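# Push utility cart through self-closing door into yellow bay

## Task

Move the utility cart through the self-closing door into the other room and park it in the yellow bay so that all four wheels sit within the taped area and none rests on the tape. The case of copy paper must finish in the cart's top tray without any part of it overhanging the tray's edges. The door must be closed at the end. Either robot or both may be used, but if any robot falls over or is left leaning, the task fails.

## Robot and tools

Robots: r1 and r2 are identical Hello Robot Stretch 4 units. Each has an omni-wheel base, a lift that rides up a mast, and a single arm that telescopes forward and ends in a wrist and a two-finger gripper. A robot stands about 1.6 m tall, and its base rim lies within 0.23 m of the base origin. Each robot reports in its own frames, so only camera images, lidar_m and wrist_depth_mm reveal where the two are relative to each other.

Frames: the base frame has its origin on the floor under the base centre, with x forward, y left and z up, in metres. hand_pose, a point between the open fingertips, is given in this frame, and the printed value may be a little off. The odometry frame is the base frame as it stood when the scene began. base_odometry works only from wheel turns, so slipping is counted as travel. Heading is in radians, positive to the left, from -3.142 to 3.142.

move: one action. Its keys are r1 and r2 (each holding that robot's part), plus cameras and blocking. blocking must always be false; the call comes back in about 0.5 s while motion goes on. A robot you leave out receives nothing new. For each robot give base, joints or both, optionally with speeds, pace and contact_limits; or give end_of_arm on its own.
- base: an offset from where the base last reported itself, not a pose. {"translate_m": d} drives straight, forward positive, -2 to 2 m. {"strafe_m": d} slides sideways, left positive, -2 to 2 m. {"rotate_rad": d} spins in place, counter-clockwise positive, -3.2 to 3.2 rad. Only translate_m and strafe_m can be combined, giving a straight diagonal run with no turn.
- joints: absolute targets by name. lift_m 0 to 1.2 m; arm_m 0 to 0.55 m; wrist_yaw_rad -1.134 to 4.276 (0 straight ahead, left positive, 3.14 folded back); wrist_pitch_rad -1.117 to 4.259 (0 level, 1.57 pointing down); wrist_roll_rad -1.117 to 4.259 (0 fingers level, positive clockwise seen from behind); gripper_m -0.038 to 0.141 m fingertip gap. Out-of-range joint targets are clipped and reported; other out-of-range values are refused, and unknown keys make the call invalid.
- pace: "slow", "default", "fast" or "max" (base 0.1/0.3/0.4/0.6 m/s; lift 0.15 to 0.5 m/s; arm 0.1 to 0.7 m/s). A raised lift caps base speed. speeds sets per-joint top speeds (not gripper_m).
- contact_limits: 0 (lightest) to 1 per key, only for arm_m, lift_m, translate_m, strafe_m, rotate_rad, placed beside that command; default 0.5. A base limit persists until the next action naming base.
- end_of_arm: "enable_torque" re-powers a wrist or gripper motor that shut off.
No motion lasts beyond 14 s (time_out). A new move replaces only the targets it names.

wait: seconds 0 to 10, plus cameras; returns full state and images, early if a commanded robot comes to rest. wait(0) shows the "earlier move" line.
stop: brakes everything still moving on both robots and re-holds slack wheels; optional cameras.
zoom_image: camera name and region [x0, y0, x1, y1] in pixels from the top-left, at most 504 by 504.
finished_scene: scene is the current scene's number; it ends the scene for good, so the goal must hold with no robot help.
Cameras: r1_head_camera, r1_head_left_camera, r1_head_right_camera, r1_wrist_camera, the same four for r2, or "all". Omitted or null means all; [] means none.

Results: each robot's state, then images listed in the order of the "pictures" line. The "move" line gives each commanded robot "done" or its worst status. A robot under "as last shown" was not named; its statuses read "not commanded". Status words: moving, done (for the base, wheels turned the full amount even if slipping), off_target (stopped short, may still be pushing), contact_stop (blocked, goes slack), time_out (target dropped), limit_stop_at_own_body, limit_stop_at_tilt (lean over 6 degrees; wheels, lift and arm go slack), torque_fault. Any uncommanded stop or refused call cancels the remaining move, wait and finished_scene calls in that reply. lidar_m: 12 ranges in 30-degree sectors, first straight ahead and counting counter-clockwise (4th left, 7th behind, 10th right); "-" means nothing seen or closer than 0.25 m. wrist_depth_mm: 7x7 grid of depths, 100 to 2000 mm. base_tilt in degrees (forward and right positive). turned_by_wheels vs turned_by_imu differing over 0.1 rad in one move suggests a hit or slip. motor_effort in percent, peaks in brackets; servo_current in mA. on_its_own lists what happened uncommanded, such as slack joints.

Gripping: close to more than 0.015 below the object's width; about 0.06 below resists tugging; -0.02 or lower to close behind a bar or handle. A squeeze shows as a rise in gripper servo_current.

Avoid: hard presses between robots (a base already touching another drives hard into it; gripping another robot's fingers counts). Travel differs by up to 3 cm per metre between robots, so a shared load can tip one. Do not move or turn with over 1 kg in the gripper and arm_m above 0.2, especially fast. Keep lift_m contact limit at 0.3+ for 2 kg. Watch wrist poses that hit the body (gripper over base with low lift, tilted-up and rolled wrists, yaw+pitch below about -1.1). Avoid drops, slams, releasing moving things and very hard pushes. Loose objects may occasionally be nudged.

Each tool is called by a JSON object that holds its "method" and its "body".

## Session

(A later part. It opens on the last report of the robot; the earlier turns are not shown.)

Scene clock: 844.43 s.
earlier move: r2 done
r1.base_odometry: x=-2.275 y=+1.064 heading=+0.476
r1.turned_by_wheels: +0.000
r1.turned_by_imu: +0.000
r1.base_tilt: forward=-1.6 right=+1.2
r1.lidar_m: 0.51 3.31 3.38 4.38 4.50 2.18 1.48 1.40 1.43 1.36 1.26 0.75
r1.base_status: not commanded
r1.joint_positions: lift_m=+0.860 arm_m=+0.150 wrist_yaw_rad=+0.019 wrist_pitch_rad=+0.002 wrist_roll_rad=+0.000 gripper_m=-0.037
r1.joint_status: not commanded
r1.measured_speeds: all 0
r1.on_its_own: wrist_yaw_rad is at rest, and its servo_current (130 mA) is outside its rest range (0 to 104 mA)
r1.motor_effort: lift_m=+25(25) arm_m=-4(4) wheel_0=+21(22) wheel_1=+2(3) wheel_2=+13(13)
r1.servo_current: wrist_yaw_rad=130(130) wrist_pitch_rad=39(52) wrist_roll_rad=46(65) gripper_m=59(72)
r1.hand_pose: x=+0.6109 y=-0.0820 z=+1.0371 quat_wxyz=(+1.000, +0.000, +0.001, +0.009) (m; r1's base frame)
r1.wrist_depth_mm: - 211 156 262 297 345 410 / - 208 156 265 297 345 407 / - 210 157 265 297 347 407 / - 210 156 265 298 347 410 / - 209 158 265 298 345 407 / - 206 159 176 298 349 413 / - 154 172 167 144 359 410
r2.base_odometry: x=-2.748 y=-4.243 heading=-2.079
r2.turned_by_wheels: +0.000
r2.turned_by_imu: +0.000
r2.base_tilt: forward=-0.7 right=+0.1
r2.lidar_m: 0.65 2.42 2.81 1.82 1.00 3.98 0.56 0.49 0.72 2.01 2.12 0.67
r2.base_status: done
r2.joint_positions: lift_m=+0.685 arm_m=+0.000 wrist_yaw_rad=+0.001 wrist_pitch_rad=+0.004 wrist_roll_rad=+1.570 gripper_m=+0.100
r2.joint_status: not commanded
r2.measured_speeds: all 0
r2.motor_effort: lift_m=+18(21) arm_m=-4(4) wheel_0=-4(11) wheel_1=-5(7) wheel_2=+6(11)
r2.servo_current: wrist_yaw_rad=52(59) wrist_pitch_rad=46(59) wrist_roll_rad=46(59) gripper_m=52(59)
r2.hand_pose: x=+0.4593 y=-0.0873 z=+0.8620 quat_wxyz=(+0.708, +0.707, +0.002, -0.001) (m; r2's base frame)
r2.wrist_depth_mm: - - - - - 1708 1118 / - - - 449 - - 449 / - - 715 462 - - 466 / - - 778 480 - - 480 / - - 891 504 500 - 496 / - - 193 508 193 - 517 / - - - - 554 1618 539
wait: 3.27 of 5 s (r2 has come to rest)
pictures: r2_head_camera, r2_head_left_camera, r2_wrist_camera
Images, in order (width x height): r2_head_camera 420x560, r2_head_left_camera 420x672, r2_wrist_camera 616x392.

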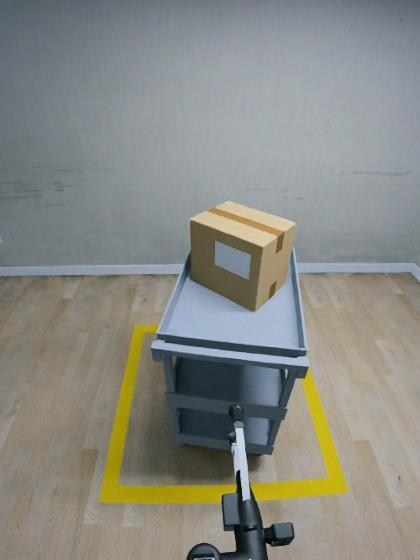

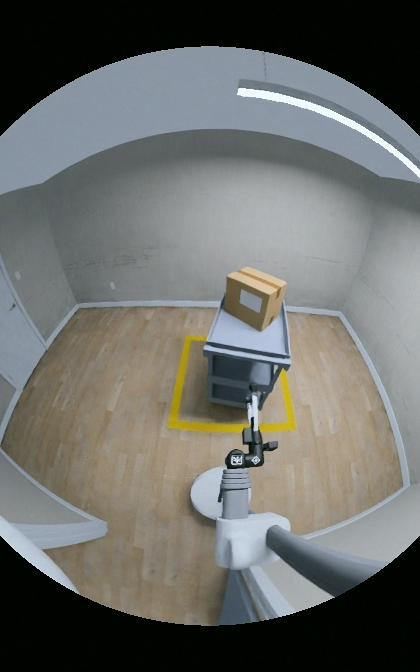

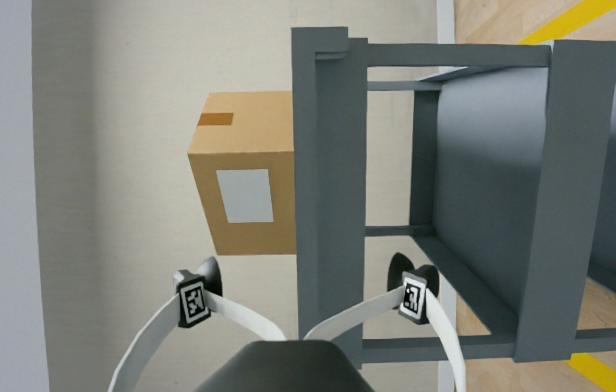

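{"method": "move", "body": {"blocking": false, "r2": {"base":{"strafe_m":0.65}}, "cameras": []}}

{"method": "wait", "body": {"seconds": 4, "cameras": ["r2_head_camera","r2_head_left_camera","r2_head_right_camera"]}}

{"method": "zoom_image", "body": {"camera": "r2_head_right_camera", "region": [200, 250, 370, 450]}}

{"method": "zoom_image", "body": {"camera": "r2_head_camera", "region": [220, 180, 420, 560]}}

Scene clock: 854.90 s.
move: r2 moving
r1.base_odometry: x=-2.275 y=+1.064 heading=+0.476
r1.turned_by_wheels: +0.000
r1.turned_by_imu: +0.000
r1.base_tilt: forward=-1.6 right=+1.2
r1.lidar_m: 0.52 3.30 3.38 4.37 4.48 2.17 1.47 1.40 1.44 1.36 1.27 0.74
r1.base_status: not commanded
r1.joint_positions: lift_m=+0.860 arm_m=+0.150 wrist_yaw_rad=+0.019 wrist_pitch_rad=+0.002 wrist_roll_rad=+0.000 gripper_m=-0.037
r1.joint_status: not commanded
r1.measured_speeds: all 0
r1.motor_effort: lift_m=+24(25) arm_m=-4(4) wheel_0=+21(21) wheel_1=+2(2) wheel_2=+13(13)
r1.servo_current: wrist_yaw_rad=111(117) wrist_pitch_rad=46(46) wrist_roll_rad=52(65) gripper_m=65(65)
r1.hand_pose: x=+0.6109 y=-0.0820 z=+1.0371 quat_wxyz=(+1.000, +0.000, +0.001, +0.009) (m; r1's base frame)
r1.wrist_depth_mm: - 211 157 262 297 349 407 / - 208 157 266 297 347 410 / - 209 156 265 298 347 410 / - 209 157 265 298 347 407 / - 208 158 265 298 349 410 / - 206 159 176 298 349 407 / - 153 172 167 144 357 410
r2.base_odometry: x=-2.716 y=-4.261 heading=-2.079
r2.turned_by_wheels: +0.000
r2.turned_by_imu: +0.001
r2.base_tilt: forward=-0.7 right=+0.1
r2.lidar_m: 0.65 2.42 2.77 1.78 0.96 3.92 0.62 0.52 0.71 2.05 2.15 0.66
r2.base_status: strafe_m moving
r2.joint_positions: lift_m=+0.685 arm_m=+0.000 wrist_yaw_rad=+0.001 wrist_pitch_rad=+0.004 wrist_roll_rad=+1.570 gripper_m=+0.100
r2.joint_status: not commanded
r2.measured_speeds: translate_m=-0.001 strafe_m=+0.140 rotate_rad=+0.004 lift_m=+0.000 arm_m=+0.000 wrist_yaw_rad=+0.000 wrist_pitch_rad=+0.000 wrist_roll_rad=+0.000
r2.motor_effort: lift_m=+18(18) arm_m=-3(4) wheel_0=-9(12) wheel_1=+10(11) wheel_2=+1(4)
r2.servo_current: wrist_yaw_rad=52(52) wrist_pitch_rad=39(46) wrist_roll_rad=46(59) gripper_m=46(59)
r2.hand_pose: x=+0.4593 y=-0.0873 z=+0.8620 quat_wxyz=(+0.708, +0.707, +0.002, -0.001) (m; r2's base frame)
r2.wrist_depth_mm: - - - 407 - 1708 449 / - - - 452 - - 459 / - - 715 469 - - 473 / - - 809 488 - - 488 / - - - 508 - - 508 / - - 193 521 193 525 521 / - - - - - 1863 1182
pictures: none
No camera images: "cameras" was empty.

Scene clock: 857.90 s.
earlier move: r2 done
r1.base_odometry: x=-2.275 y=+1.064 heading=+0.476
r1.turned_by_wheels: +0.000
r1.turned_by_imu: +0.000
r1.base_tilt: forward=-1.6 right=+1.2
r1.lidar_m: 0.54 3.33 3.42 4.37 4.49 2.16 1.49 1.38 1.44 1.37 1.27 0.74
r1.base_status: not commanded
r1.joint_positions: lift_m=+0.860 arm_m=+0.150 wrist_yaw_rad=+0.019 wrist_pitch_rad=+0.002 wrist_roll_rad=+0.000 gripper_m=-0.037
r1.joint_status: not commanded
r1.measured_speeds: all 0
r1.on_its_own: wrist_yaw_rad is at rest, and its servo_current (124 mA) is outside its rest range (0 to 104 mA)
r1.motor_effort: lift_m=+24(25) arm_m=-4(4) wheel_0=+21(22) wheel_1=+2(3) wheel_2=+13(13)
r1.servo_current: wrist_yaw_rad=124(130) wrist_pitch_rad=46(52) wrist_roll_rad=39(65) gripper_m=59(65)
r1.hand_pose: x=+0.6109 y=-0.0820 z=+1.0371 quat_wxyz=(+1.000, +0.000, +0.001, +0.009) (m; r1's base frame)
r1.wrist_depth_mm: - 212 156 259 297 345 410 / - 208 157 265 297 347 407 / - 209 157 265 297 347 404 / - 209 157 266 297 347 410 / - 208 158 266 298 347 404 / - 206 159 176 298 347 410 / - 153 173 167 144 357 413
r2.base_odometry: x=-2.180 y=-4.560 heading=-2.079
r2.turned_by_wheels: +0.000
r2.turned_by_imu: +0.001
r2.base_tilt: forward=-0.7 right=+0.1
r2.lidar_m: 2.32 2.42 2.15 1.72 0.65 0.52 - 1.02 0.93 2.03 0.96 0.86
r2.base_status: done
r2.joint_positions: lift_m=+0.685 arm_m=+0.000 wrist_yaw_rad=+0.001 wrist_pitch_rad=+0.004 wrist_roll_rad=+1.570 gripper_m=+0.100
r2.joint_status: not commanded
r2.measured_speeds: all 0
r2.motor_effort: lift_m=+18(18) arm_m=-4(4) wheel_0=-2(15) wheel_1=+1(12) wheel_2=+0(4)
r2.servo_current: wrist_yaw_rad=52(65) wrist_pitch_rad=39(52) wrist_roll_rad=59(59) gripper_m=46(59)
r2.hand_pose: x=+0.4593 y=-0.0873 z=+0.8620 quat_wxyz=(+0.708, +0.707, +0.002, -0.001) (m; r2's base frame)
r2.wrist_depth_mm: - - - - - 1661 1118 / - - - - - 1863 1182 / - - - - - 1808 1182 / - - - - - 1708 1205 / - - - - - 1808 1205 / - - 193 - 193 1499 1229 / - - - - - 1863 1205
wait: 3.00 of 4 s (r2 has come to rest)
pictures: r2_head_camera, r2_head_left_camera, r2_head_right_camera
Images, in order (width x height): r2_head_camera 420x560, r2_head_left_camera 420x672, r2_head_right_camera 420x672.

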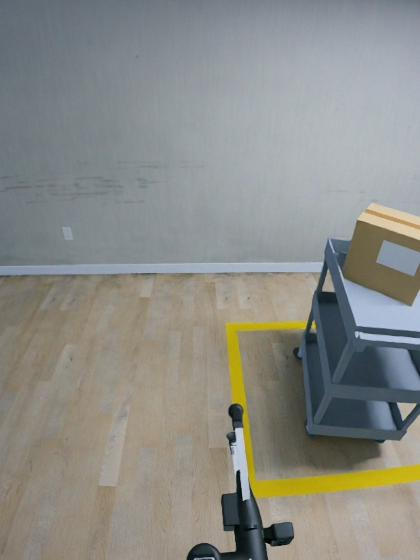

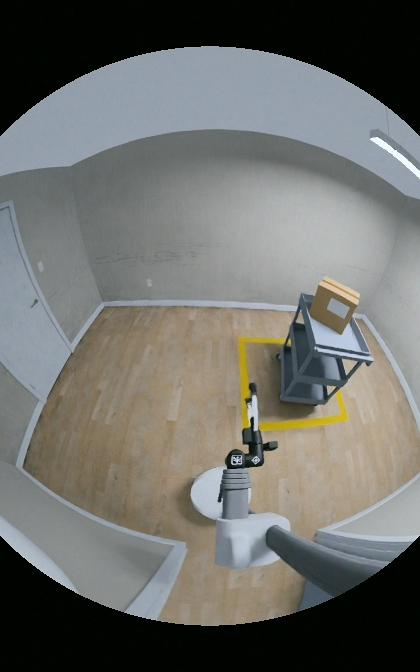

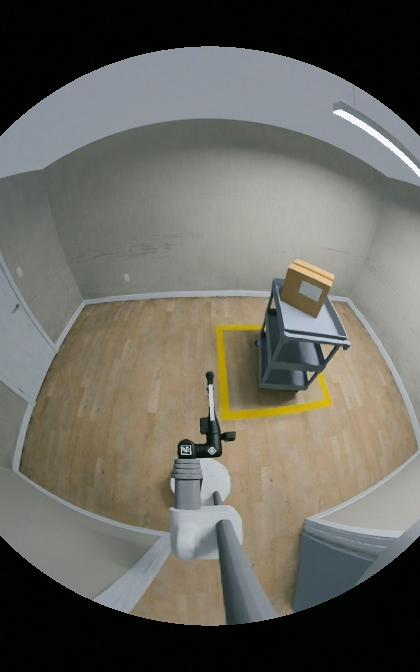

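Scaled by 2.520 from the camera's 420x672 image, which has a finer 600x960 frame.

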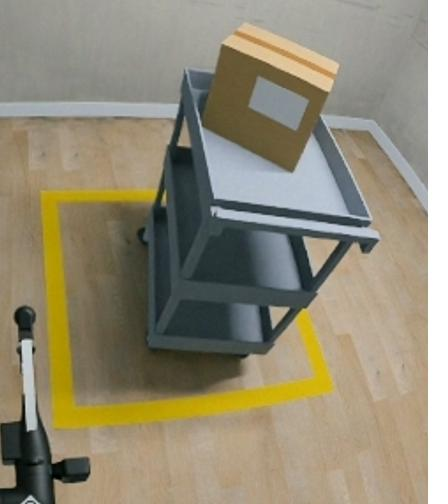

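Scaled by 1.326 from the camera's 420x560 image, which has a finer 1200x1600 frame.

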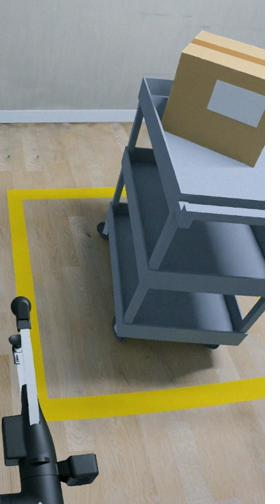

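{"method": "move", "body": {"blocking": false, "r1": {"base":{"translate_m":0.18,"strafe_m":0.117},"pace":"slow"}, "cameras": []}}

{"method": "wait", "body": {"seconds": 6, "cameras": ["r1_head_camera","r1_wrist_camera"]}}

Scene clock: 869.90 s.
move: r1 moving
r1.base_odometry: x=-2.268 y=+1.076 heading=+0.478
r1.turned_by_wheels: +0.002
r1.turned_by_imu: +0.002
r1.base_tilt: forward=-1.6 right=+1.2
r1.lidar_m: 0.54 3.31 3.37 4.39 4.50 2.21 1.52 1.40 1.42 1.38 1.27 0.73
r1.base_status: translate_m moving; strafe_m moving
r1.joint_positions: lift_m=+0.860 arm_m=+0.150 wrist_yaw_rad=+0.019 wrist_pitch_rad=+0.002 wrist_roll_rad=+0.000 gripper_m=-0.037
r1.joint_status: not commanded
r1.measured_speeds: translate_m=+0.046 strafe_m=+0.030 rotate_rad=-0.001 lift_m=+0.000 arm_m=+0.000 wrist_yaw_rad=+0.000 wrist_pitch_rad=+0.000 wrist_roll_rad=+0.000
r1.motor_effort: lift_m=+25(25) arm_m=-4(4) wheel_0=+13(18) wheel_1=+12(12) wheel_2=+5(11)
r1.servo_current: wrist_yaw_rad=117(124) wrist_pitch_rad=39(46) wrist_roll_rad=46(65) gripper_m=59(65)
r1.hand_pose: x=+0.6109 y=-0.0820 z=+1.0371 quat_wxyz=(+1.000, +0.000, +0.001, +0.009) (m; r1's base frame)
r1.wrist_depth_mm: - 211 156 263 296 340 402 / - 208 156 264 294 343 402 / - 209 156 263 294 342 402 / - 208 156 264 294 343 399 / - 209 158 264 296 343 402 / - 206 158 176 296 343 402 / - 153 172 167 144 353 404
r2: as last shown
r2.turned_by_imu: +0.000
r2.lidar_m: 2.32 2.44 2.15 1.73 0.66 0.51 - 1.05 0.93 2.07 0.98 0.86
r2.motor_effort: lift_m=+18(18) arm_m=-3(4) wheel_0=-3(3) wheel_1=+1(2) wheel_2=+0(0)
r2.servo_current: wrist_yaw_rad=39(59) wrist_pitch_rad=46(46) wrist_roll_rad=52(52) gripper_m=52(59)
r2.wrist_depth_mm: - - - - - 1708 1118 / - - - - - 1808 1160 / - - - - - 1863 1229 / - - - - - 1756 1182 / - - - - - 1708 1205 / - - 193 - 195 1499 1205 / - - - - - 1863 1182
pictures: none
No camera images: "cameras" was empty.

Scene clock: 872.73 s.
earlier move: r1 done
r1.base_odometry: x=-2.169 y=+1.251 heading=+0.477
r1.turned_by_wheels: -0.001
r1.turned_by_imu: +0.005
r1.base_tilt: forward=-1.6 right=+1.3
r1.lidar_m: 0.51 3.10 3.19 4.10 4.48 2.49 1.71 1.62 1.67 1.36 1.26 0.66
r1.base_status: done
r1.joint_positions: lift_m=+0.860 arm_m=+0.150 wrist_yaw_rad=+0.019 wrist_pitch_rad=+0.002 wrist_roll_rad=+0.000 gripper_m=-0.037
r1.joint_status: not commanded
r1.measured_speeds: all 0
r1.motor_effort: lift_m=+24(25) arm_m=-2(4) wheel_0=+5(18) wheel_1=+5(13) wheel_2=+10(11)
r1.servo_current: wrist_yaw_rad=98(124) wrist_pitch_rad=39(46) wrist_roll_rad=39(72) gripper_m=59(72)
r1.hand_pose: x=+0.6109 y=-0.0820 z=+1.0371 quat_wxyz=(+1.000, +0.000, +0.001, +0.009) (m; r1's base frame)
r1.wrist_depth_mm: - 222 228 162 265 285 306 / - 224 229 163 266 286 303 / - 225 229 172 266 286 304 / - 225 229 162 265 287 306 / - 226 229 169 266 286 304 / - 226 182 168 266 289 304 / - 153 229 163 158 291 309
r2.base_odometry: x=-2.180 y=-4.560 heading=-2.079
r2.turned_by_wheels: +0.000
r2.turned_by_imu: +0.000
r2.base_tilt: forward=-0.7 right=+0.1
r2.lidar_m: 2.33 2.44 2.15 1.75 0.66 0.50 - 1.00 0.90 2.03 0.97 0.88
r2.base_status: not commanded
r2.joint_positions: lift_m=+0.685 arm_m=+0.000 wrist_yaw_rad=+0.001 wrist_pitch_rad=+0.004 wrist_roll_rad=+1.570 gripper_m=+0.100
r2.joint_status: not commanded
r2.measured_speeds: all 0
r2.motor_effort: lift_m=+18(18) arm_m=-4(4) wheel_0=-3(3) wheel_1=+1(2) wheel_2=+0(1)
r2.servo_current: wrist_yaw_rad=46(59) wrist_pitch_rad=39(46) wrist_roll_rad=52(65) gripper_m=46(59)
r2.hand_pose: x=+0.4593 y=-0.0873 z=+0.8620 quat_wxyz=(+0.708, +0.707, +0.002, -0.001) (m; r2's base frame)
r2.wrist_depth_mm: - - - - - 1756 1098 / - - - - - 1808 1182 / - - - - - 1863 1182 / - - - - - 1708 1182 / - - - - - 1708 1205 / - - 193 - 194 1499 1182 / - - - - - 1808 1205
wait: 2.83 of 6 s (r1 has come to rest)
pictures: r1_head_camera, r1_wrist_camera
Images, in order (width x height): r1_head_camera 420x560, r1_wrist_camera 616x392.

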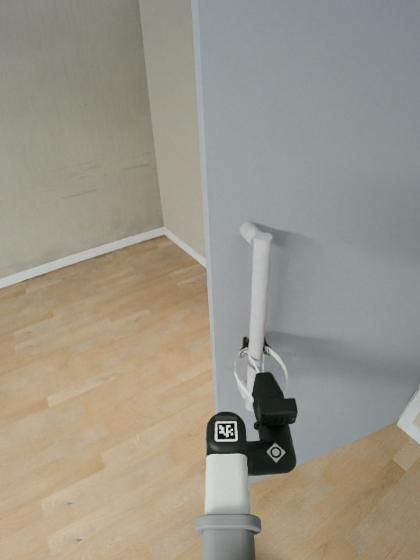

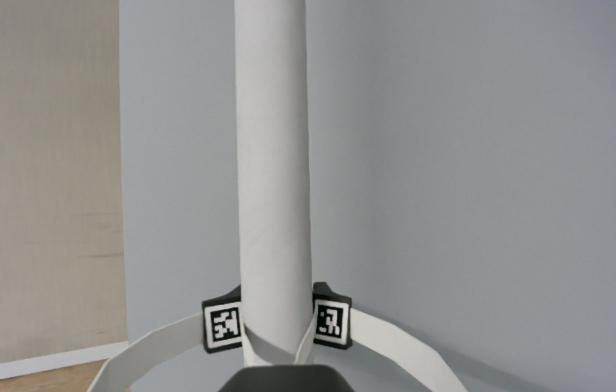

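{"method": "move", "body": {"blocking": false, "r1": {"base":{"translate_m":0.204,"strafe_m":0.067},"pace":"slow"}, "cameras": []}}

{"method": "wait", "body": {"seconds": 6, "cameras": ["r1_head_camera"]}}

{"method": "move", "body": {"blocking": false, "r1": {"base":{"translate_m":0.214,"strafe_m":0.012},"pace":"slow"}, "cameras": []}}

{"method": "wait", "body": {"seconds": 6, "cameras": ["r1_head_camera","r1_wrist_camera"]}}

Scene clock: 878.27 s.
move: r1 moving
r1.base_odometry: x=-2.160 y=+1.260 heading=+0.479
r1.turned_by_wheels: +0.002
r1.turned_by_imu: +0.002
r1.base_tilt: forward=-1.6 right=+1.2
r1.lidar_m: 0.52 3.10 3.18 4.12 4.50 2.53 1.71 1.63 1.70 1.36 1.24 0.68
r1.base_status: translate_m moving; strafe_m moving
r1.joint_positions: lift_m=+0.860 arm_m=+0.150 wrist_yaw_rad=+0.019 wrist_pitch_rad=+0.002 wrist_roll_rad=+0.000 gripper_m=-0.037
r1.joint_status: not commanded
r1.measured_speeds: translate_m=+0.049 strafe_m=+0.016 rotate_rad=+0.003 lift_m=+0.000 arm_m=+0.000 wrist_yaw_rad=+0.000 wrist_pitch_rad=+0.000 wrist_roll_rad=+0.000
r1.motor_effort: lift_m=+24(25) arm_m=-3(4) wheel_0=+15(15) wheel_1=+8(8) wheel_2=+2(9)
r1.servo_current: wrist_yaw_rad=124(124) wrist_pitch_rad=46(46) wrist_roll_rad=52(52) gripper_m=52(65)
r1.hand_pose: x=+0.6109 y=-0.0820 z=+1.0371 quat_wxyz=(+1.000, +0.000, +0.001, +0.009) (m; r1's base frame)
r1.wrist_depth_mm: - 224 229 163 263 282 303 / - 225 229 163 263 282 300 / - 226 229 171 264 283 303 / - 225 229 162 264 285 300 / - 225 229 168 265 283 303 / - 225 182 168 264 283 303 / - 153 229 163 158 290 304
r2: as last shown
r2.base_tilt: forward=-0.6 right=+0.1
r2.lidar_m: 2.32 2.46 2.14 1.77 0.64 0.50 - 1.01 0.92 2.03 0.94 0.87
r2.motor_effort: lift_m=+18(18) arm_m=-3(4) wheel_0=-3(3) wheel_1=+1(1) wheel_2=+0(1)
r2.servo_current: wrist_yaw_rad=33(59) wrist_pitch_rad=39(46) wrist_roll_rad=39(59) gripper_m=52(52)
r2.wrist_depth_mm: - - - - - 1618 1118 / - - - - - 1808 1182 / - - - - - 1863 1205 / - - - - - 1756 1205 / - - - - - 1808 1205 / - - 193 - 194 1499 1205 / - - - - - 1863 1182
pictures: none
No camera images: "cameras" was empty.

Scene clock: 881.13 s.
earlier move: r1 done
r1.base_odometry: x=-2.019 y=+1.404 heading=+0.478
r1.turned_by_wheels: -0.001
r1.turned_by_imu: +0.002
r1.base_tilt: forward=-1.6 right=+1.3
r1.lidar_m: 0.53 2.90 2.99 3.89 4.56 2.82 1.94 1.83 1.87 1.28 0.98 0.65
r1.base_status: done
r1.joint_positions: lift_m=+0.860 arm_m=+0.150 wrist_yaw_rad=+0.018 wrist_pitch_rad=+0.002 wrist_roll_rad=+0.000 gripper_m=-0.037
r1.joint_status: not commanded
r1.measured_speeds: all 0
r1.on_its_own: wrist_yaw_rad is at rest, and its servo_current (117 mA) is outside its rest range (0 to 104 mA)
r1.motor_effort: lift_m=+24(25) arm_m=-3(4) wheel_0=+4(16) wheel_1=+1(10) wheel_2=+6(9)
r1.servo_current: wrist_yaw_rad=117(130) wrist_pitch_rad=39(52) wrist_roll_rad=39(65) gripper_m=59(65)
r1.hand_pose: x=+0.6108 y=-0.0822 z=+1.0371 quat_wxyz=(+1.000, +0.000, +0.001, +0.009) (m; r1's base frame)
r1.wrist_depth_mm: - - 236 164 245 249 252 / - - 238 164 245 249 252 / - - 238 163 246 250 253 / - - 241 164 247 250 254 / - - 239 164 247 250 253 / - - 184 163 247 251 255 / - 152 240 162 247 252 256
r2.base_odometry: x=-2.180 y=-4.560 heading=-2.079
r2.turned_by_wheels: +0.000
r2.turned_by_imu: +0.000
r2.base_tilt: forward=-0.7 right=+0.0
r2.lidar_m: 2.32 2.43 2.14 1.77 0.67 0.47 1.37 0.99 0.96 2.01 0.96 0.89
r2.base_status: not commanded
r2.joint_positions: lift_m=+0.685 arm_m=+0.000 wrist_yaw_rad=+0.001 wrist_pitch_rad=+0.004 wrist_roll_rad=+1.570 gripper_m=+0.100
r2.joint_status: not commanded
r2.measured_speeds: all 0
r2.motor_effort: lift_m=+18(18) arm_m=-4(4) wheel_0=-2(3) wheel_1=+1(2) wheel_2=+0(1)
r2.servo_current: wrist_yaw_rad=59(65) wrist_pitch_rad=39(52) wrist_roll_rad=46(59) gripper_m=52(59)
r2.hand_pose: x=+0.4593 y=-0.0873 z=+0.8620 quat_wxyz=(+0.708, +0.707, +0.002, -0.001) (m; r2's base frame)
r2.wrist_depth_mm: - - - - - 1708 1118 / - - - - - 1808 1205 / - - - - - 1863 1182 / - - - - - 1756 1229 / - - - - - 1708 1229 / - - 193 - 194 1537 1205 / - - - - - 1863 1182
wait: 2.87 of 6 s (r1 has come to rest)
pictures: r1_head_camera
Images, in order (width x height): r1_head_camera 420x560.

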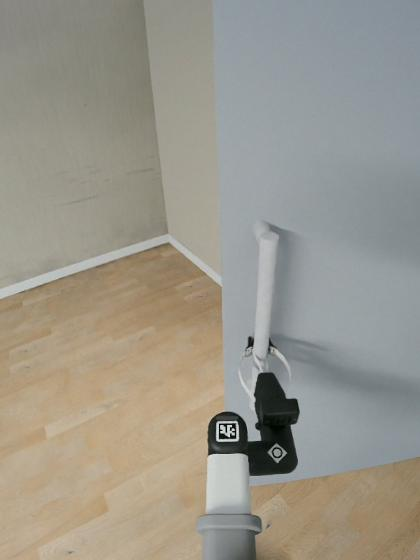

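Scene clock: 881.63 s.
move: r1 moving
r1.base_odometry: x=-2.008 y=+1.410 heading=+0.479
r1.turned_by_wheels: +0.001
r1.turned_by_imu: +0.001
r1.base_tilt: forward=-1.6 right=+1.3
r1.lidar_m: 0.56 2.87 2.96 3.89 4.57 2.84 1.95 1.84 1.88 1.29 0.94 0.65
r1.base_status: translate_m moving; strafe_m moving
r1.joint_positions: lift_m=+0.860 arm_m=+0.150 wrist_yaw_rad=+0.016 wrist_pitch_rad=+0.002 wrist_roll_rad=+0.000 gripper_m=-0.037
r1.joint_status: not commanded
r1.measured_speeds: translate_m=+0.048 strafe_m=+0.003 rotate_rad=+0.000 lift_m=+0.000 arm_m=+0.000 wrist_yaw_rad=+0.000 wrist_pitch_rad=+0.000 wrist_roll_rad=+0.000
r1.motor_effort: lift_m=+24(25) arm_m=-4(4) wheel_0=+5(7) wheel_1=+5(5) wheel_2=+1(5)
r1.servo_current: wrist_yaw_rad=91(117) wrist_pitch_rad=39(46) wrist_roll_rad=52(65) gripper_m=59(65)
r1.hand_pose: x=+0.6107 y=-0.0827 z=+1.0371 quat_wxyz=(+1.000, +0.000, +0.001, +0.008) (m; r1's base frame)
r1.wrist_depth_mm: - - 237 165 243 248 251 / - - 239 164 246 249 251 / - - 239 244 247 249 251 / - - 240 164 247 250 251 / - - 241 164 247 249 253 / - - 184 163 246 251 254 / - - 241 162 248 252 253
r2: as last shown
r2.lidar_m: 2.33 2.43 2.14 1.73 0.69 0.52 1.37 0.98 0.94 2.06 0.97 0.85
r2.motor_effort: lift_m=+18(18) arm_m=-4(4) wheel_0=-3(3) wheel_1=+1(1) wheel_2=+0(0)
r2.servo_current: wrist_yaw_rad=39(52) wrist_pitch_rad=39(52) wrist_roll_rad=39(59) gripper_m=52(59)
r2.wrist_depth_mm: - - - - - 1756 1138 / - - - - - 1808 1182 / - - - - - 1808 1182 / - - - - - 1708 1205 / - - - - - 1708 1205 / - - 193 - 194 1499 1205 / - - - - - 1808 1205
pictures: none
No camera images: "cameras" was empty.

Scene clock: 884.57 s.
earlier move: r1 done
r1.base_odometry: x=-1.834 y=+1.514 heading=+0.479
r1.turned_by_wheels: +0.000
r1.turned_by_imu: +0.001
r1.base_tilt: forward=-1.5 right=+1.3
r1.lidar_m: 0.52 2.70 2.79 3.60 4.66 3.09 2.16 2.02 1.74 1.17 0.77 0.62
r1.base_status: done
r1.joint_positions: lift_m=+0.860 arm_m=+0.150 wrist_yaw_rad=+0.015 wrist_pitch_rad=+0.002 wrist_roll_rad=+0.000 gripper_m=-0.037
r1.joint_status: not commanded
r1.measured_speeds: all 0
r1.motor_effort: lift_m=+24(25) arm_m=-3(4) wheel_0=+0(11) wheel_1=+1(7) wheel_2=+7(7)
r1.servo_current: wrist_yaw_rad=85(117) wrist_pitch_rad=39(52) wrist_roll_rad=33(72) gripper_m=65(72)
r1.hand_pose: x=+0.6106 y=-0.0830 z=+1.0371 quat_wxyz=(+1.000, +0.000, +0.001, +0.008) (m; r1's base frame)
r1.wrist_depth_mm: - - 250 163 232 224 218 / - - 249 163 233 225 218 / - - 251 169 234 225 220 / - - 252 163 234 226 220 / - - 252 164 234 227 221 / - - 187 165 233 227 222 / - - 251 162 177 224 222
r2.base_odometry: x=-2.180 y=-4.560 heading=-2.079
r2.turned_by_wheels: +0.000
r2.turned_by_imu: +0.000
r2.base_tilt: forward=-0.7 right=+0.1
r2.lidar_m: 2.30 2.44 2.15 1.72 0.66 0.52 1.16 0.95 0.92 2.04 0.96 0.87
r2.base_status: not commanded
r2.joint_positions: lift_m=+0.685 arm_m=+0.000 wrist_yaw_rad=+0.001 wrist_pitch_rad=+0.004 wrist_roll_rad=+1.570 gripper_m=+0.100
r2.joint_status: not commanded
r2.measured_speeds: all 0
r2.motor_effort: lift_m=+18(18) arm_m=-4(4) wheel_0=-3(3) wheel_1=+1(2) wheel_2=+0(1)
r2.servo_current: wrist_yaw_rad=46(59) wrist_pitch_rad=46(59) wrist_roll_rad=39(59) gripper_m=52(59)
r2.hand_pose: x=+0.4593 y=-0.0873 z=+0.8620 quat_wxyz=(+0.708, +0.707, +0.002, -0.001) (m; r2's base frame)
r2.wrist_depth_mm: - - - - - 1708 1098 / - - - - - 1756 1205 / - - - - - 1863 1182 / - - - - - 1708 1229 / - - - - - 1756 1205 / - - 193 - 194 1537 1205 / - - - - - 1863 1182
wait: 2.93 of 6 s (r1 has come to rest)
pictures: r1_head_camera, r1_wrist_camera
Images, in order (width x height): r1_head_camera 420x560, r1_wrist_camera 616x392.

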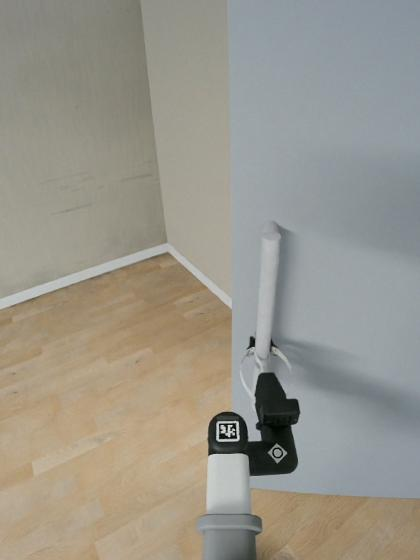

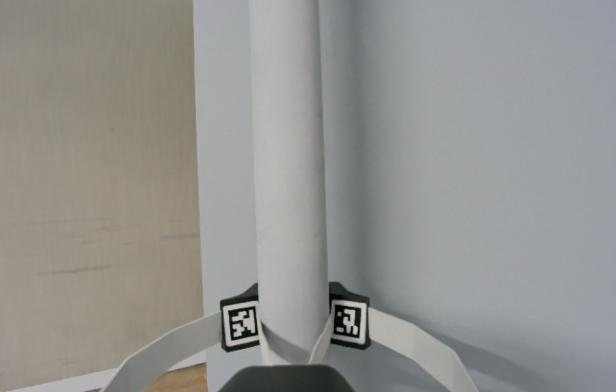

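{"method": "move", "body": {"blocking": false, "r1": {"base":{"translate_m":0.21,"strafe_m":-0.044},"pace":"slow"}, "cameras": []}}

{"method": "wait", "body": {"seconds": 6, "cameras": ["r1_head_camera"]}}

{"method": "move", "body": {"blocking": false, "r1": {"base":{"translate_m":0.192,"strafe_m":-0.098},"pace":"slow"}, "cameras": []}}

{"method": "wait", "body": {"seconds": 6, "cameras": ["r1_head_camera","r1_wrist_camera","r1_head_left_camera"]}}

Scene clock: 893.17 s.
move: r1 moving
r1.base_odometry: x=-1.822 y=+1.517 heading=+0.480
r1.turned_by_wheels: +0.001
r1.turned_by_imu: +0.001
r1.base_tilt: forward=-1.6 right=+1.3
r1.lidar_m: 0.55 2.71 2.76 3.62 4.68 3.07 2.16 2.02 1.69 1.17 0.77 0.62
r1.base_status: translate_m moving; strafe_m moving
r1.joint_positions: lift_m=+0.860 arm_m=+0.150 wrist_yaw_rad=+0.014 wrist_pitch_rad=+0.002 wrist_roll_rad=+0.000 gripper_m=-0.037
r1.joint_status: not commanded
r1.measured_speeds: translate_m=+0.050 strafe_m=-0.010 rotate_rad=+0.001 lift_m=+0.000 arm_m=+0.000 wrist_yaw_rad=+0.000 wrist_pitch_rad=+0.000 wrist_roll_rad=+0.000
r1.motor_effort: lift_m=+25(25) arm_m=-4(4) wheel_0=+4(7) wheel_1=+0(3) wheel_2=+2(7)
r1.servo_current: wrist_yaw_rad=98(104) wrist_pitch_rad=39(46) wrist_roll_rad=46(59) gripper_m=59(65)
r1.hand_pose: x=+0.6105 y=-0.0834 z=+1.0371 quat_wxyz=(+1.000, +0.000, +0.001, +0.007) (m; r1's base frame)
r1.wrist_depth_mm: - - 250 164 232 223 216 / - - 252 163 233 224 217 / - - 252 169 233 224 218 / - - 254 163 233 224 218 / - - 253 163 234 226 219 / - - 185 165 231 226 220 / - - 250 162 177 224 220
r2: as last shown
r2.lidar_m: 2.33 2.44 2.15 1.74 0.71 0.53 1.14 0.92 0.93 2.02 0.94 0.86
r2.servo_current: wrist_yaw_rad=33(52) wrist_pitch_rad=46(46) wrist_roll_rad=52(59) gripper_m=52(52)
r2.wrist_depth_mm: - - - - - 1618 1118 / - - - - - 1808 1182 / - - - - - 1863 1182 / - - - - - 1708 1205 / - - - - - 1708 1229 / - - 193 - 194 1499 1205 / - - - - - 1863 1182
pictures: none
No camera images: "cameras" was empty.

Scene clock: 896.07 s.
earlier move: r1 done
r1.base_odometry: x=-1.628 y=+1.572 heading=+0.480
r1.turned_by_wheels: +0.000
r1.turned_by_imu: +0.002
r1.base_tilt: forward=-1.5 right=+1.3
r1.lidar_m: 0.53 2.54 2.63 3.46 4.81 3.29 2.31 2.16 1.47 1.01 0.67 0.57
r1.base_status: done
r1.joint_positions: lift_m=+0.860 arm_m=+0.150 wrist_yaw_rad=+0.014 wrist_pitch_rad=+0.002 wrist_roll_rad=+0.000 gripper_m=-0.037
r1.joint_status: not commanded
r1.measured_speeds: all 0
r1.motor_effort: lift_m=+24(25) arm_m=-4(4) wheel_0=+3(11) wheel_1=+1(6) wheel_2=+10(10)
r1.servo_current: wrist_yaw_rad=78(104) wrist_pitch_rad=39(52) wrist_roll_rad=59(65) gripper_m=59(65)
r1.hand_pose: x=+0.6105 y=-0.0834 z=+1.0371 quat_wxyz=(+1.000, +0.000, +0.001, +0.007) (m; r1's base frame)
r1.wrist_depth_mm: - - - 162 221 205 191 / - - - 165 223 205 193 / - - - 173 224 206 193 / - - - 165 224 206 195 / - - - 164 225 206 196 / - - 183 164 218 208 196 / - - 183 163 221 200 196
r2.base_odometry: x=-2.180 y=-4.560 heading=-2.079
r2.turned_by_wheels: +0.000
r2.turned_by_imu: +0.000
r2.base_tilt: forward=-0.7 right=+0.1
r2.lidar_m: 2.33 2.46 2.15 1.76 0.67 0.51 0.99 0.89 0.92 2.02 0.96 0.88
r2.base_status: not commanded
r2.joint_positions: lift_m=+0.685 arm_m=+0.000 wrist_yaw_rad=+0.001 wrist_pitch_rad=+0.004 wrist_roll_rad=+1.570 gripper_m=+0.100
r2.joint_status: not commanded
r2.measured_speeds: all 0
r2.motor_effort: lift_m=+18(18) arm_m=-4(4) wheel_0=-3(3) wheel_1=+1(2) wheel_2=+0(1)
r2.servo_current: wrist_yaw_rad=52(65) wrist_pitch_rad=46(52) wrist_roll_rad=39(59) gripper_m=52(59)
r2.hand_pose: x=+0.4593 y=-0.0873 z=+0.8620 quat_wxyz=(+0.708, +0.707, +0.002, -0.001) (m; r2's base frame)
r2.wrist_depth_mm: - - - - - 1661 1118 / - - - - - 1863 1182 / - - - - - 1808 1182 / - - - - - 1708 1205 / - - - - - 1708 1205 / - - 192 - 195 1499 1205 / - - - - - 1808 1205
wait: 2.90 of 6 s (r1 has come to rest)
pictures: r1_head_camera
Images, in order (width x height): r1_head_camera 420x560.

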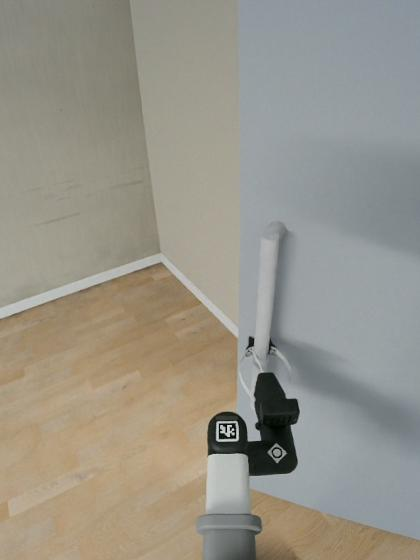

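Scene clock: 896.57 s.
move: r1 moving
r1.base_odometry: x=-1.614 y=+1.572 heading=+0.481
r1.turned_by_wheels: +0.001
r1.turned_by_imu: +0.001
r1.base_tilt: forward=-1.5 right=+1.2
r1.lidar_m: 0.51 2.56 2.63 3.46 4.81 3.29 2.30 2.17 1.45 0.99 0.67 0.58
r1.base_status: translate_m moving; strafe_m moving
r1.joint_positions: lift_m=+0.860 arm_m=+0.150 wrist_yaw_rad=+0.014 wrist_pitch_rad=+0.002 wrist_roll_rad=+0.000 gripper_m=-0.037
r1.joint_status: not commanded
r1.measured_speeds: translate_m=+0.050 strafe_m=-0.025 rotate_rad=+0.000 lift_m=+0.000 arm_m=+0.000 wrist_yaw_rad=+0.000 wrist_pitch_rad=+0.000 wrist_roll_rad=+0.000
r1.motor_effort: lift_m=+24(25) arm_m=-4(4) wheel_0=+8(9) wheel_1=+1(4) wheel_2=+4(9)
r1.servo_current: wrist_yaw_rad=85(91) wrist_pitch_rad=46(46) wrist_roll_rad=46(59) gripper_m=59(65)
r1.hand_pose: x=+0.6105 y=-0.0834 z=+1.0371 quat_wxyz=(+1.000, +0.000, +0.001, +0.007) (m; r1's base frame)
r1.wrist_depth_mm: - - - 161 219 204 190 / - - - 162 221 204 191 / - - - 165 224 204 192 / - - - 165 224 204 193 / - - - 165 224 206 194 / - - 184 164 218 206 195 / - 152 180 163 220 199 195
r2: as last shown
r2.base_tilt: forward=-0.6 right=+0.0
r2.lidar_m: 2.33 2.42 2.16 1.76 0.65 0.51 0.98 0.86 0.93 2.03 0.98 0.87
r2.motor_effort: lift_m=+18(18) arm_m=-3(4) wheel_0=-2(3) wheel_1=+1(2) wheel_2=+0(1)
r2.servo_current: wrist_yaw_rad=33(59) wrist_pitch_rad=39(46) wrist_roll_rad=39(59) gripper_m=52(52)
r2.wrist_depth_mm: - - - - - 1708 1118 / - - - - - 1808 1160 / - - - - - 1863 1182 / - - - - - 1756 1205 / - - - - - 1756 1205 / - - 193 - 194 1499 1229 / - - - - - 1863 1182
pictures: none
No camera images: "cameras" was empty.

Scene clock: 899.40 s.
earlier move: r1 done
r1.base_odometry: x=-1.412 y=+1.574 heading=+0.482
r1.turned_by_wheels: +0.001
r1.turned_by_imu: +0.005
r1.base_tilt: forward=-1.5 right=+1.3
r1.lidar_m: 0.53 2.45 2.52 3.32 5.00 3.41 2.42 2.27 1.17 0.75 0.55 0.54
r1.base_status: done
r1.joint_positions: lift_m=+0.860 arm_m=+0.150 wrist_yaw_rad=+0.014 wrist_pitch_rad=+0.002 wrist_roll_rad=+0.000 gripper_m=-0.037
r1.joint_status: not commanded
r1.measured_speeds: all 0
r1.motor_effort: lift_m=+24(25) arm_m=-5(5) wheel_0=+6(14) wheel_1=+1(6) wheel_2=+16(18)
r1.servo_current: wrist_yaw_rad=65(111) wrist_pitch_rad=52(52) wrist_roll_rad=39(78) gripper_m=59(72)
r1.hand_pose: x=+0.6106 y=-0.0834 z=+1.0371 quat_wxyz=(+1.000, +0.000, +0.001, +0.007) (m; r1's base frame)
r1.wrist_depth_mm: - - 167 164 212 185 169 / - - 168 164 213 182 169 / - - 172 169 213 187 171 / - - 1863 164 215 188 172 / - - - 167 216 189 172 / - - 181 167 209 192 173 / - 147 176 164 210 186 173
r2.base_odometry: x=-2.180 y=-4.560 heading=-2.079
r2.turned_by_wheels: +0.000
r2.turned_by_imu: +0.000
r2.base_tilt: forward=-0.7 right=+0.1
r2.lidar_m: 2.31 2.44 2.14 1.77 0.68 0.52 0.82 0.81 0.90 2.07 0.98 0.88
r2.base_status: not commanded
r2.joint_positions: lift_m=+0.685 arm_m=+0.000 wrist_yaw_rad=+0.001 wrist_pitch_rad=+0.004 wrist_roll_rad=+1.570 gripper_m=+0.100
r2.joint_status: not commanded
r2.measured_speeds: all 0
r2.motor_effort: lift_m=+18(18) arm_m=-4(4) wheel_0=-2(3) wheel_1=+1(2) wheel_2=+0(1)
r2.servo_current: wrist_yaw_rad=39(59) wrist_pitch_rad=39(52) wrist_roll_rad=52(59) gripper_m=52(59)
r2.hand_pose: x=+0.4593 y=-0.0873 z=+0.8620 quat_wxyz=(+0.708, +0.707, +0.002, -0.001) (m; r2's base frame)
r2.wrist_depth_mm: - - - - - 1708 1118 / - - - - - 1808 1182 / - - - - - 1808 1182 / - - - - - 1756 1182 / - - - - - 1708 1182 / - - 193 - 194 1499 1205 / - - - - - 1863 1182
wait: 2.83 of 6 s (r1 has come to rest)
pictures: r1_head_camera, r1_head_left_camera, r1_wrist_camera
Images, in order (width x height): r1_head_camera 420x560, r1_head_left_camera 420x672, r1_wrist_camera 616x392.

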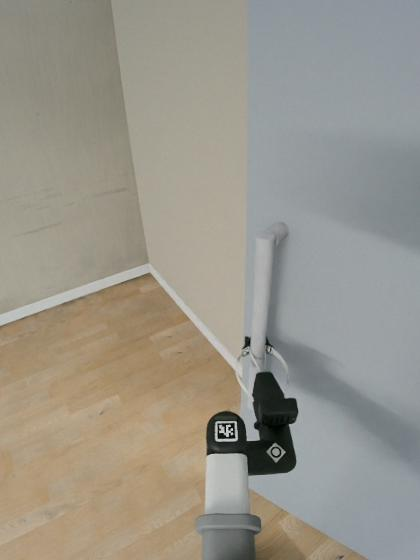

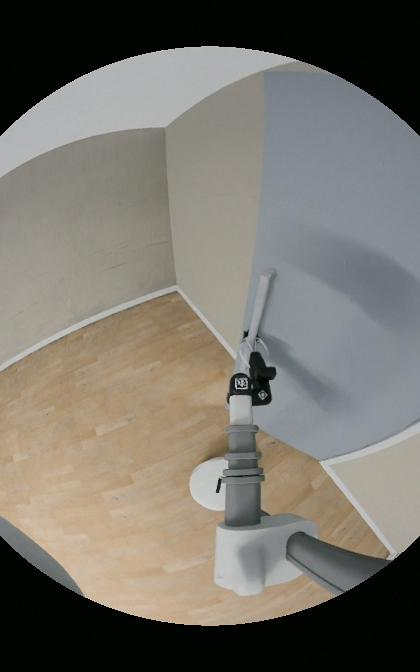

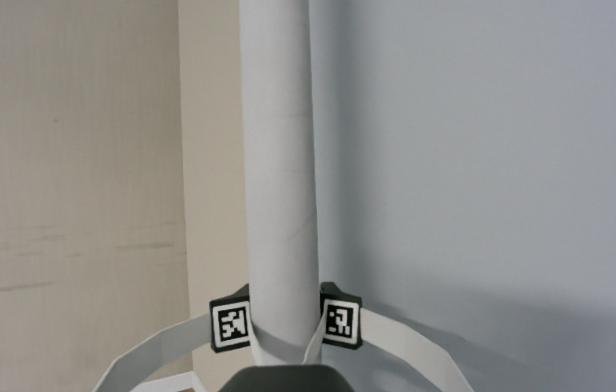

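{"method": "move", "body": {"blocking": false, "r1": {"base":{"translate_m":0.121,"strafe_m":-0.101},"pace":"slow"}, "cameras": []}}

{"method": "wait", "body": {"seconds": 6, "cameras": ["r1_head_camera","r1_head_left_camera"]}}

Scene clock: 905.97 s.
move: r1 moving
r1.base_odometry: x=-1.399 y=+1.571 heading=+0.483
r1.turned_by_wheels: +0.002
r1.turned_by_imu: +0.001
r1.base_tilt: forward=-1.5 right=+1.2
r1.lidar_m: 0.52 2.44 2.52 3.34 5.00 3.40 2.41 2.26 1.18 0.73 0.56 0.52
r1.base_status: translate_m moving; strafe_m moving
r1.joint_positions: lift_m=+0.860 arm_m=+0.150 wrist_yaw_rad=+0.014 wrist_pitch_rad=+0.002 wrist_roll_rad=+0.000 gripper_m=-0.037
r1.joint_status: not commanded
r1.measured_speeds: translate_m=+0.040 strafe_m=-0.033 rotate_rad=+0.001 lift_m=+0.000 arm_m=+0.000 wrist_yaw_rad=+0.000 wrist_pitch_rad=+0.000 wrist_roll_rad=+0.000
r1.motor_effort: lift_m=+24(25) arm_m=-5(5) wheel_0=+13(13) wheel_1=-3(5) wheel_2=+10(15)
r1.servo_current: wrist_yaw_rad=91(98) wrist_pitch_rad=46(52) wrist_roll_rad=52(52) gripper_m=59(59)
r1.hand_pose: x=+0.6106 y=-0.0834 z=+1.0371 quat_wxyz=(+1.000, +0.000, +0.001, +0.007) (m; r1's base frame)
r1.wrist_depth_mm: - - 165 165 211 183 167 / - - 167 164 213 181 168 / - - 169 170 212 185 169 / - - 1921 164 215 186 170 / - - 1983 168 220 187 170 / - - 182 167 208 188 171 / - 141 177 164 204 185 -
r2: as last shown
r2.lidar_m: 2.30 2.45 2.14 1.75 0.70 0.50 0.82 0.80 0.90 2.01 0.96 0.88
r2.motor_effort: lift_m=+18(18) arm_m=-4(4) wheel_0=-2(3) wheel_1=+1(1) wheel_2=+0(0)
r2.servo_current: wrist_yaw_rad=52(52) wrist_pitch_rad=46(46) wrist_roll_rad=46(52) gripper_m=46(52)
r2.wrist_depth_mm: - - - - - 1708 1138 / - - - - - 1808 1160 / - - - - - 1808 1182 / - - - - - 1708 1205 / - - - - - 1756 1182 / - - 193 - 194 1499 1182 / - - - - - 1808 1182
pictures: none
No camera images: "cameras" was empty.

Scene clock: 908.27 s.
earlier move: r1 done
r1.base_odometry: x=-1.257 y=+1.541 heading=+0.484
r1.turned_by_wheels: +0.001
r1.turned_by_imu: +0.006
r1.base_tilt: forward=-1.5 right=+1.3
r1.lidar_m: 0.54 2.12 2.46 3.28 5.15 3.46 2.47 2.31 0.95 0.57 0.49 0.47
r1.base_status: done
r1.joint_positions: lift_m=+0.860 arm_m=+0.150 wrist_yaw_rad=+0.016 wrist_pitch_rad=+0.002 wrist_roll_rad=+0.000 gripper_m=-0.037
r1.joint_status: not commanded
r1.measured_speeds: all 0
r1.motor_effort: lift_m=+24(25) arm_m=-9(9) wheel_0=+9(17) wheel_1=-3(5) wheel_2=+23(24)
r1.servo_current: wrist_yaw_rad=78(104) wrist_pitch_rad=46(52) wrist_roll_rad=52(72) gripper_m=65(72)
r1.hand_pose: x=+0.6111 y=-0.0828 z=+1.0371 quat_wxyz=(+1.000, +0.000, +0.001, +0.008) (m; r1's base frame)
r1.wrist_depth_mm: - - 163 231 211 176 - / - - 167 233 208 178 - / - - - 176 208 178 156 / - - - 174 211 176 153 / - - - 172 213 177 157 / - - 180 166 201 177 158 / - 143 - 166 203 169 -
r2.base_odometry: x=-2.180 y=-4.560 heading=-2.079
r2.turned_by_wheels: +0.000
r2.turned_by_imu: +0.000
r2.base_tilt: forward=-0.7 right=+0.1
r2.lidar_m: 2.32 2.44 2.16 1.77 0.66 0.52 0.70 0.73 0.89 2.04 0.95 0.88
r2.base_status: not commanded
r2.joint_positions: lift_m=+0.685 arm_m=+0.000 wrist_yaw_rad=+0.001 wrist_pitch_rad=+0.004 wrist_roll_rad=+1.570 gripper_m=+0.100
r2.joint_status: not commanded
r2.measured_speeds: all 0
r2.motor_effort: lift_m=+18(18) arm_m=-4(4) wheel_0=-2(3) wheel_1=+1(2) wheel_2=+0(1)
r2.servo_current: wrist_yaw_rad=52(59) wrist_pitch_rad=46(52) wrist_roll_rad=39(59) gripper_m=52(59)
r2.hand_pose: x=+0.4593 y=-0.0873 z=+0.8620 quat_wxyz=(+0.708, +0.707, +0.002, -0.001) (m; r2's base frame)
r2.wrist_depth_mm: - - - - - 1708 1098 / - - - - - 1863 1182 / - - - - - 1863 1182 / - - - - - 1756 1205 / - - - - - 1708 1205 / - - 193 - 193 1537 1182 / - - - - - 1863 1205
wait: 2.30 of 6 s (r1 has come to rest)
pictures: r1_head_camera, r1_head_left_camera
Images, in order (width x height): r1_head_camera 420x560, r1_head_left_camera 420x672.

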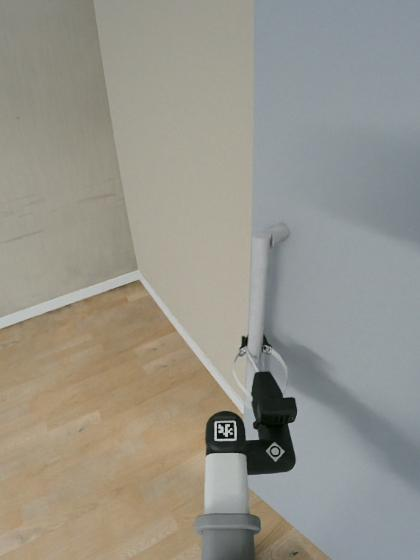

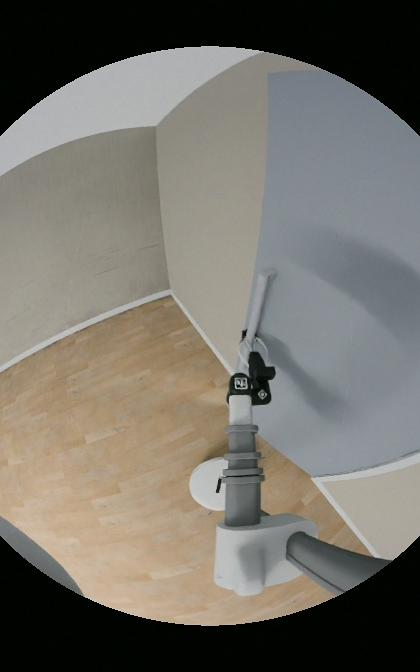

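Nearly shut. Open gripper, retreat along heading; the closer finishes.

{"method": "move", "body": {"blocking": false, "r1": {"joints":{"gripper_m":0.1}}, "cameras": []}}

{"method": "wait", "body": {"seconds": 2, "cameras": ["r1_head_camera","r1_wrist_camera"]}}

Scene clock: 912.50 s.
move: r1 moving
r1.base_odometry: x=-1.257 y=+1.541 heading=+0.484
r1.turned_by_wheels: +0.000
r1.turned_by_imu: +0.000
r1.base_tilt: forward=-1.5 right=+1.3
r1.lidar_m: 0.53 2.10 2.47 3.28 5.16 3.46 2.43 2.32 0.95 0.59 0.49 0.49
r1.base_status: not commanded
r1.joint_positions: lift_m=+0.860 arm_m=+0.150 wrist_yaw_rad=+0.016 wrist_pitch_rad=+0.002 wrist_roll_rad=+0.000 gripper_m=-0.012
r1.joint_status: gripper_m moving
r1.measured_speeds: translate_m=+0.000 strafe_m=+0.000 rotate_rad=-0.003 lift_m=+0.000 arm_m=+0.000 wrist_yaw_rad=+0.000 wrist_pitch_rad=+0.000 wrist_roll_rad=+0.000
r1.motor_effort: lift_m=+24(24) arm_m=-8(9) wheel_0=+8(9) wheel_1=-3(3) wheel_2=+23(23)
r1.servo_current: wrist_yaw_rad=85(111) wrist_pitch_rad=39(52) wrist_roll_rad=52(59) gripper_m=59(72)
r1.hand_pose: x=+0.6111 y=-0.0828 z=+1.0371 quat_wxyz=(+1.000, +0.000, +0.001, +0.008) (m; r1's base frame)
r1.wrist_depth_mm: - - 175 181 213 181 - / - - 177 179 214 179 159 / - - - 178 216 180 160 / - - - 172 217 181 162 / - - - 176 218 182 162 / - - 183 173 207 183 162 / - 145 160 173 177 179 163
r2: as last shown
r2.lidar_m: 2.34 2.44 2.15 1.77 0.67 0.52 0.70 0.71 0.89 2.01 0.97 0.87
r2.motor_effort: lift_m=+18(18) arm_m=-4(4) wheel_0=-2(3) wheel_1=+1(1) wheel_2=+0(0)
r2.servo_current: wrist_yaw_rad=39(52) wrist_pitch_rad=39(52) wrist_roll_rad=52(59) gripper_m=52(52)
r2.wrist_depth_mm: - - - - - 1661 1118 / - - - - - 1863 1205 / - - - - - 1863 1205 / - - - - - 1708 1229 / - - - - - 1756 1205 / - - 193 - 194 1537 1229 / - - - - - 1921 1182
pictures: none
No camera images: "cameras" was empty.

Scene clock: 914.07 s.
earlier move: r1 done
r1.base_odometry: x=-1.258 y=+1.541 heading=+0.482
r1.turned_by_wheels: -0.002
r1.turned_by_imu: -0.002
r1.base_tilt: forward=-1.6 right=+1.3
r1.lidar_m: 0.62 2.11 2.50 3.29 5.15 3.47 2.46 2.32 0.96 0.63 0.55 0.58
r1.base_status: not commanded
r1.joint_positions: lift_m=+0.860 arm_m=+0.150 wrist_yaw_rad=+0.003 wrist_pitch_rad=+0.002 wrist_roll_rad=+0.000 gripper_m=+0.100
r1.joint_status: all done
r1.measured_speeds: all 0
r1.motor_effort: lift_m=+24(25) arm_m=-5(9) wheel_0=+1(9) wheel_1=-2(3) wheel_2=+1(23)
r1.servo_current: wrist_yaw_rad=46(111) wrist_pitch_rad=39(52) wrist_roll_rad=46(65) gripper_m=39(91)
r1.hand_pose: x=+0.6096 y=-0.0866 z=+1.0371 quat_wxyz=(+1.000, +0.000, +0.001, +0.001) (m; r1's base frame)
r1.wrist_depth_mm: - - - 255 298 262 233 / - - - 257 301 264 234 / - - - 260 304 266 235 / - 1921 - - 304 267 232 / - 1921 - - 297 268 237 / - 193 194 - 194 263 239 / - - - 140 312 257 237
r2.base_odometry: x=-2.180 y=-4.560 heading=-2.079
r2.turned_by_wheels: +0.000
r2.turned_by_imu: +0.000
r2.base_tilt: forward=-0.6 right=+0.1
r2.lidar_m: 2.32 2.43 2.12 1.76 0.69 0.52 0.64 0.67 0.85 2.01 0.96 0.88
r2.base_status: not commanded
r2.joint_positions: lift_m=+0.685 arm_m=+0.000 wrist_yaw_rad=+0.001 wrist_pitch_rad=+0.004 wrist_roll_rad=+1.570 gripper_m=+0.100
r2.joint_status: not commanded
r2.measured_speeds: all 0
r2.motor_effort: lift_m=+18(18) arm_m=-3(4) wheel_0=-2(3) wheel_1=+1(2) wheel_2=+0(1)
r2.servo_current: wrist_yaw_rad=39(52) wrist_pitch_rad=46(52) wrist_roll_rad=46(59) gripper_m=46(59)
r2.hand_pose: x=+0.4593 y=-0.0873 z=+0.8620 quat_wxyz=(+0.708, +0.707, +0.002, -0.001) (m; r2's base frame)
r2.wrist_depth_mm: - - - - - 1708 1098 / - - - - - 1808 1182 / - - - - - 1863 1182 / - - - - - 1708 1182 / - - - - - 1708 1205 / - - 193 - 194 1499 1205 / - - - - - 1863 1160
wait: 1.57 of 2 s (r1 has come to rest)
pictures: r1_head_camera, r1_wrist_camera
Images, in order (width x height): r1_head_camera 420x560, r1_wrist_camera 616x392.

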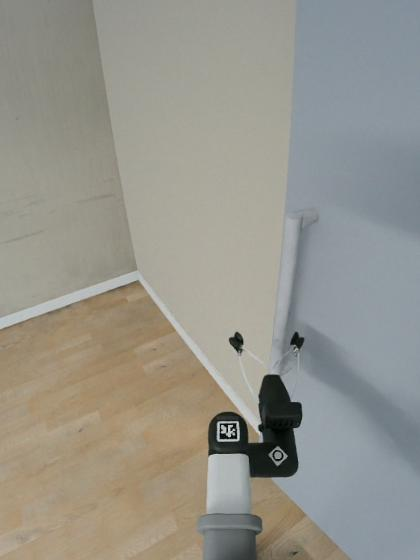

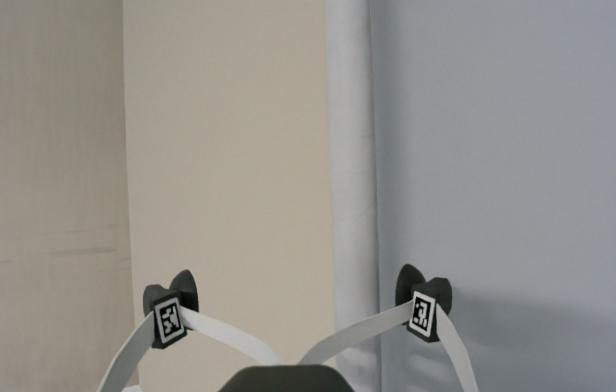

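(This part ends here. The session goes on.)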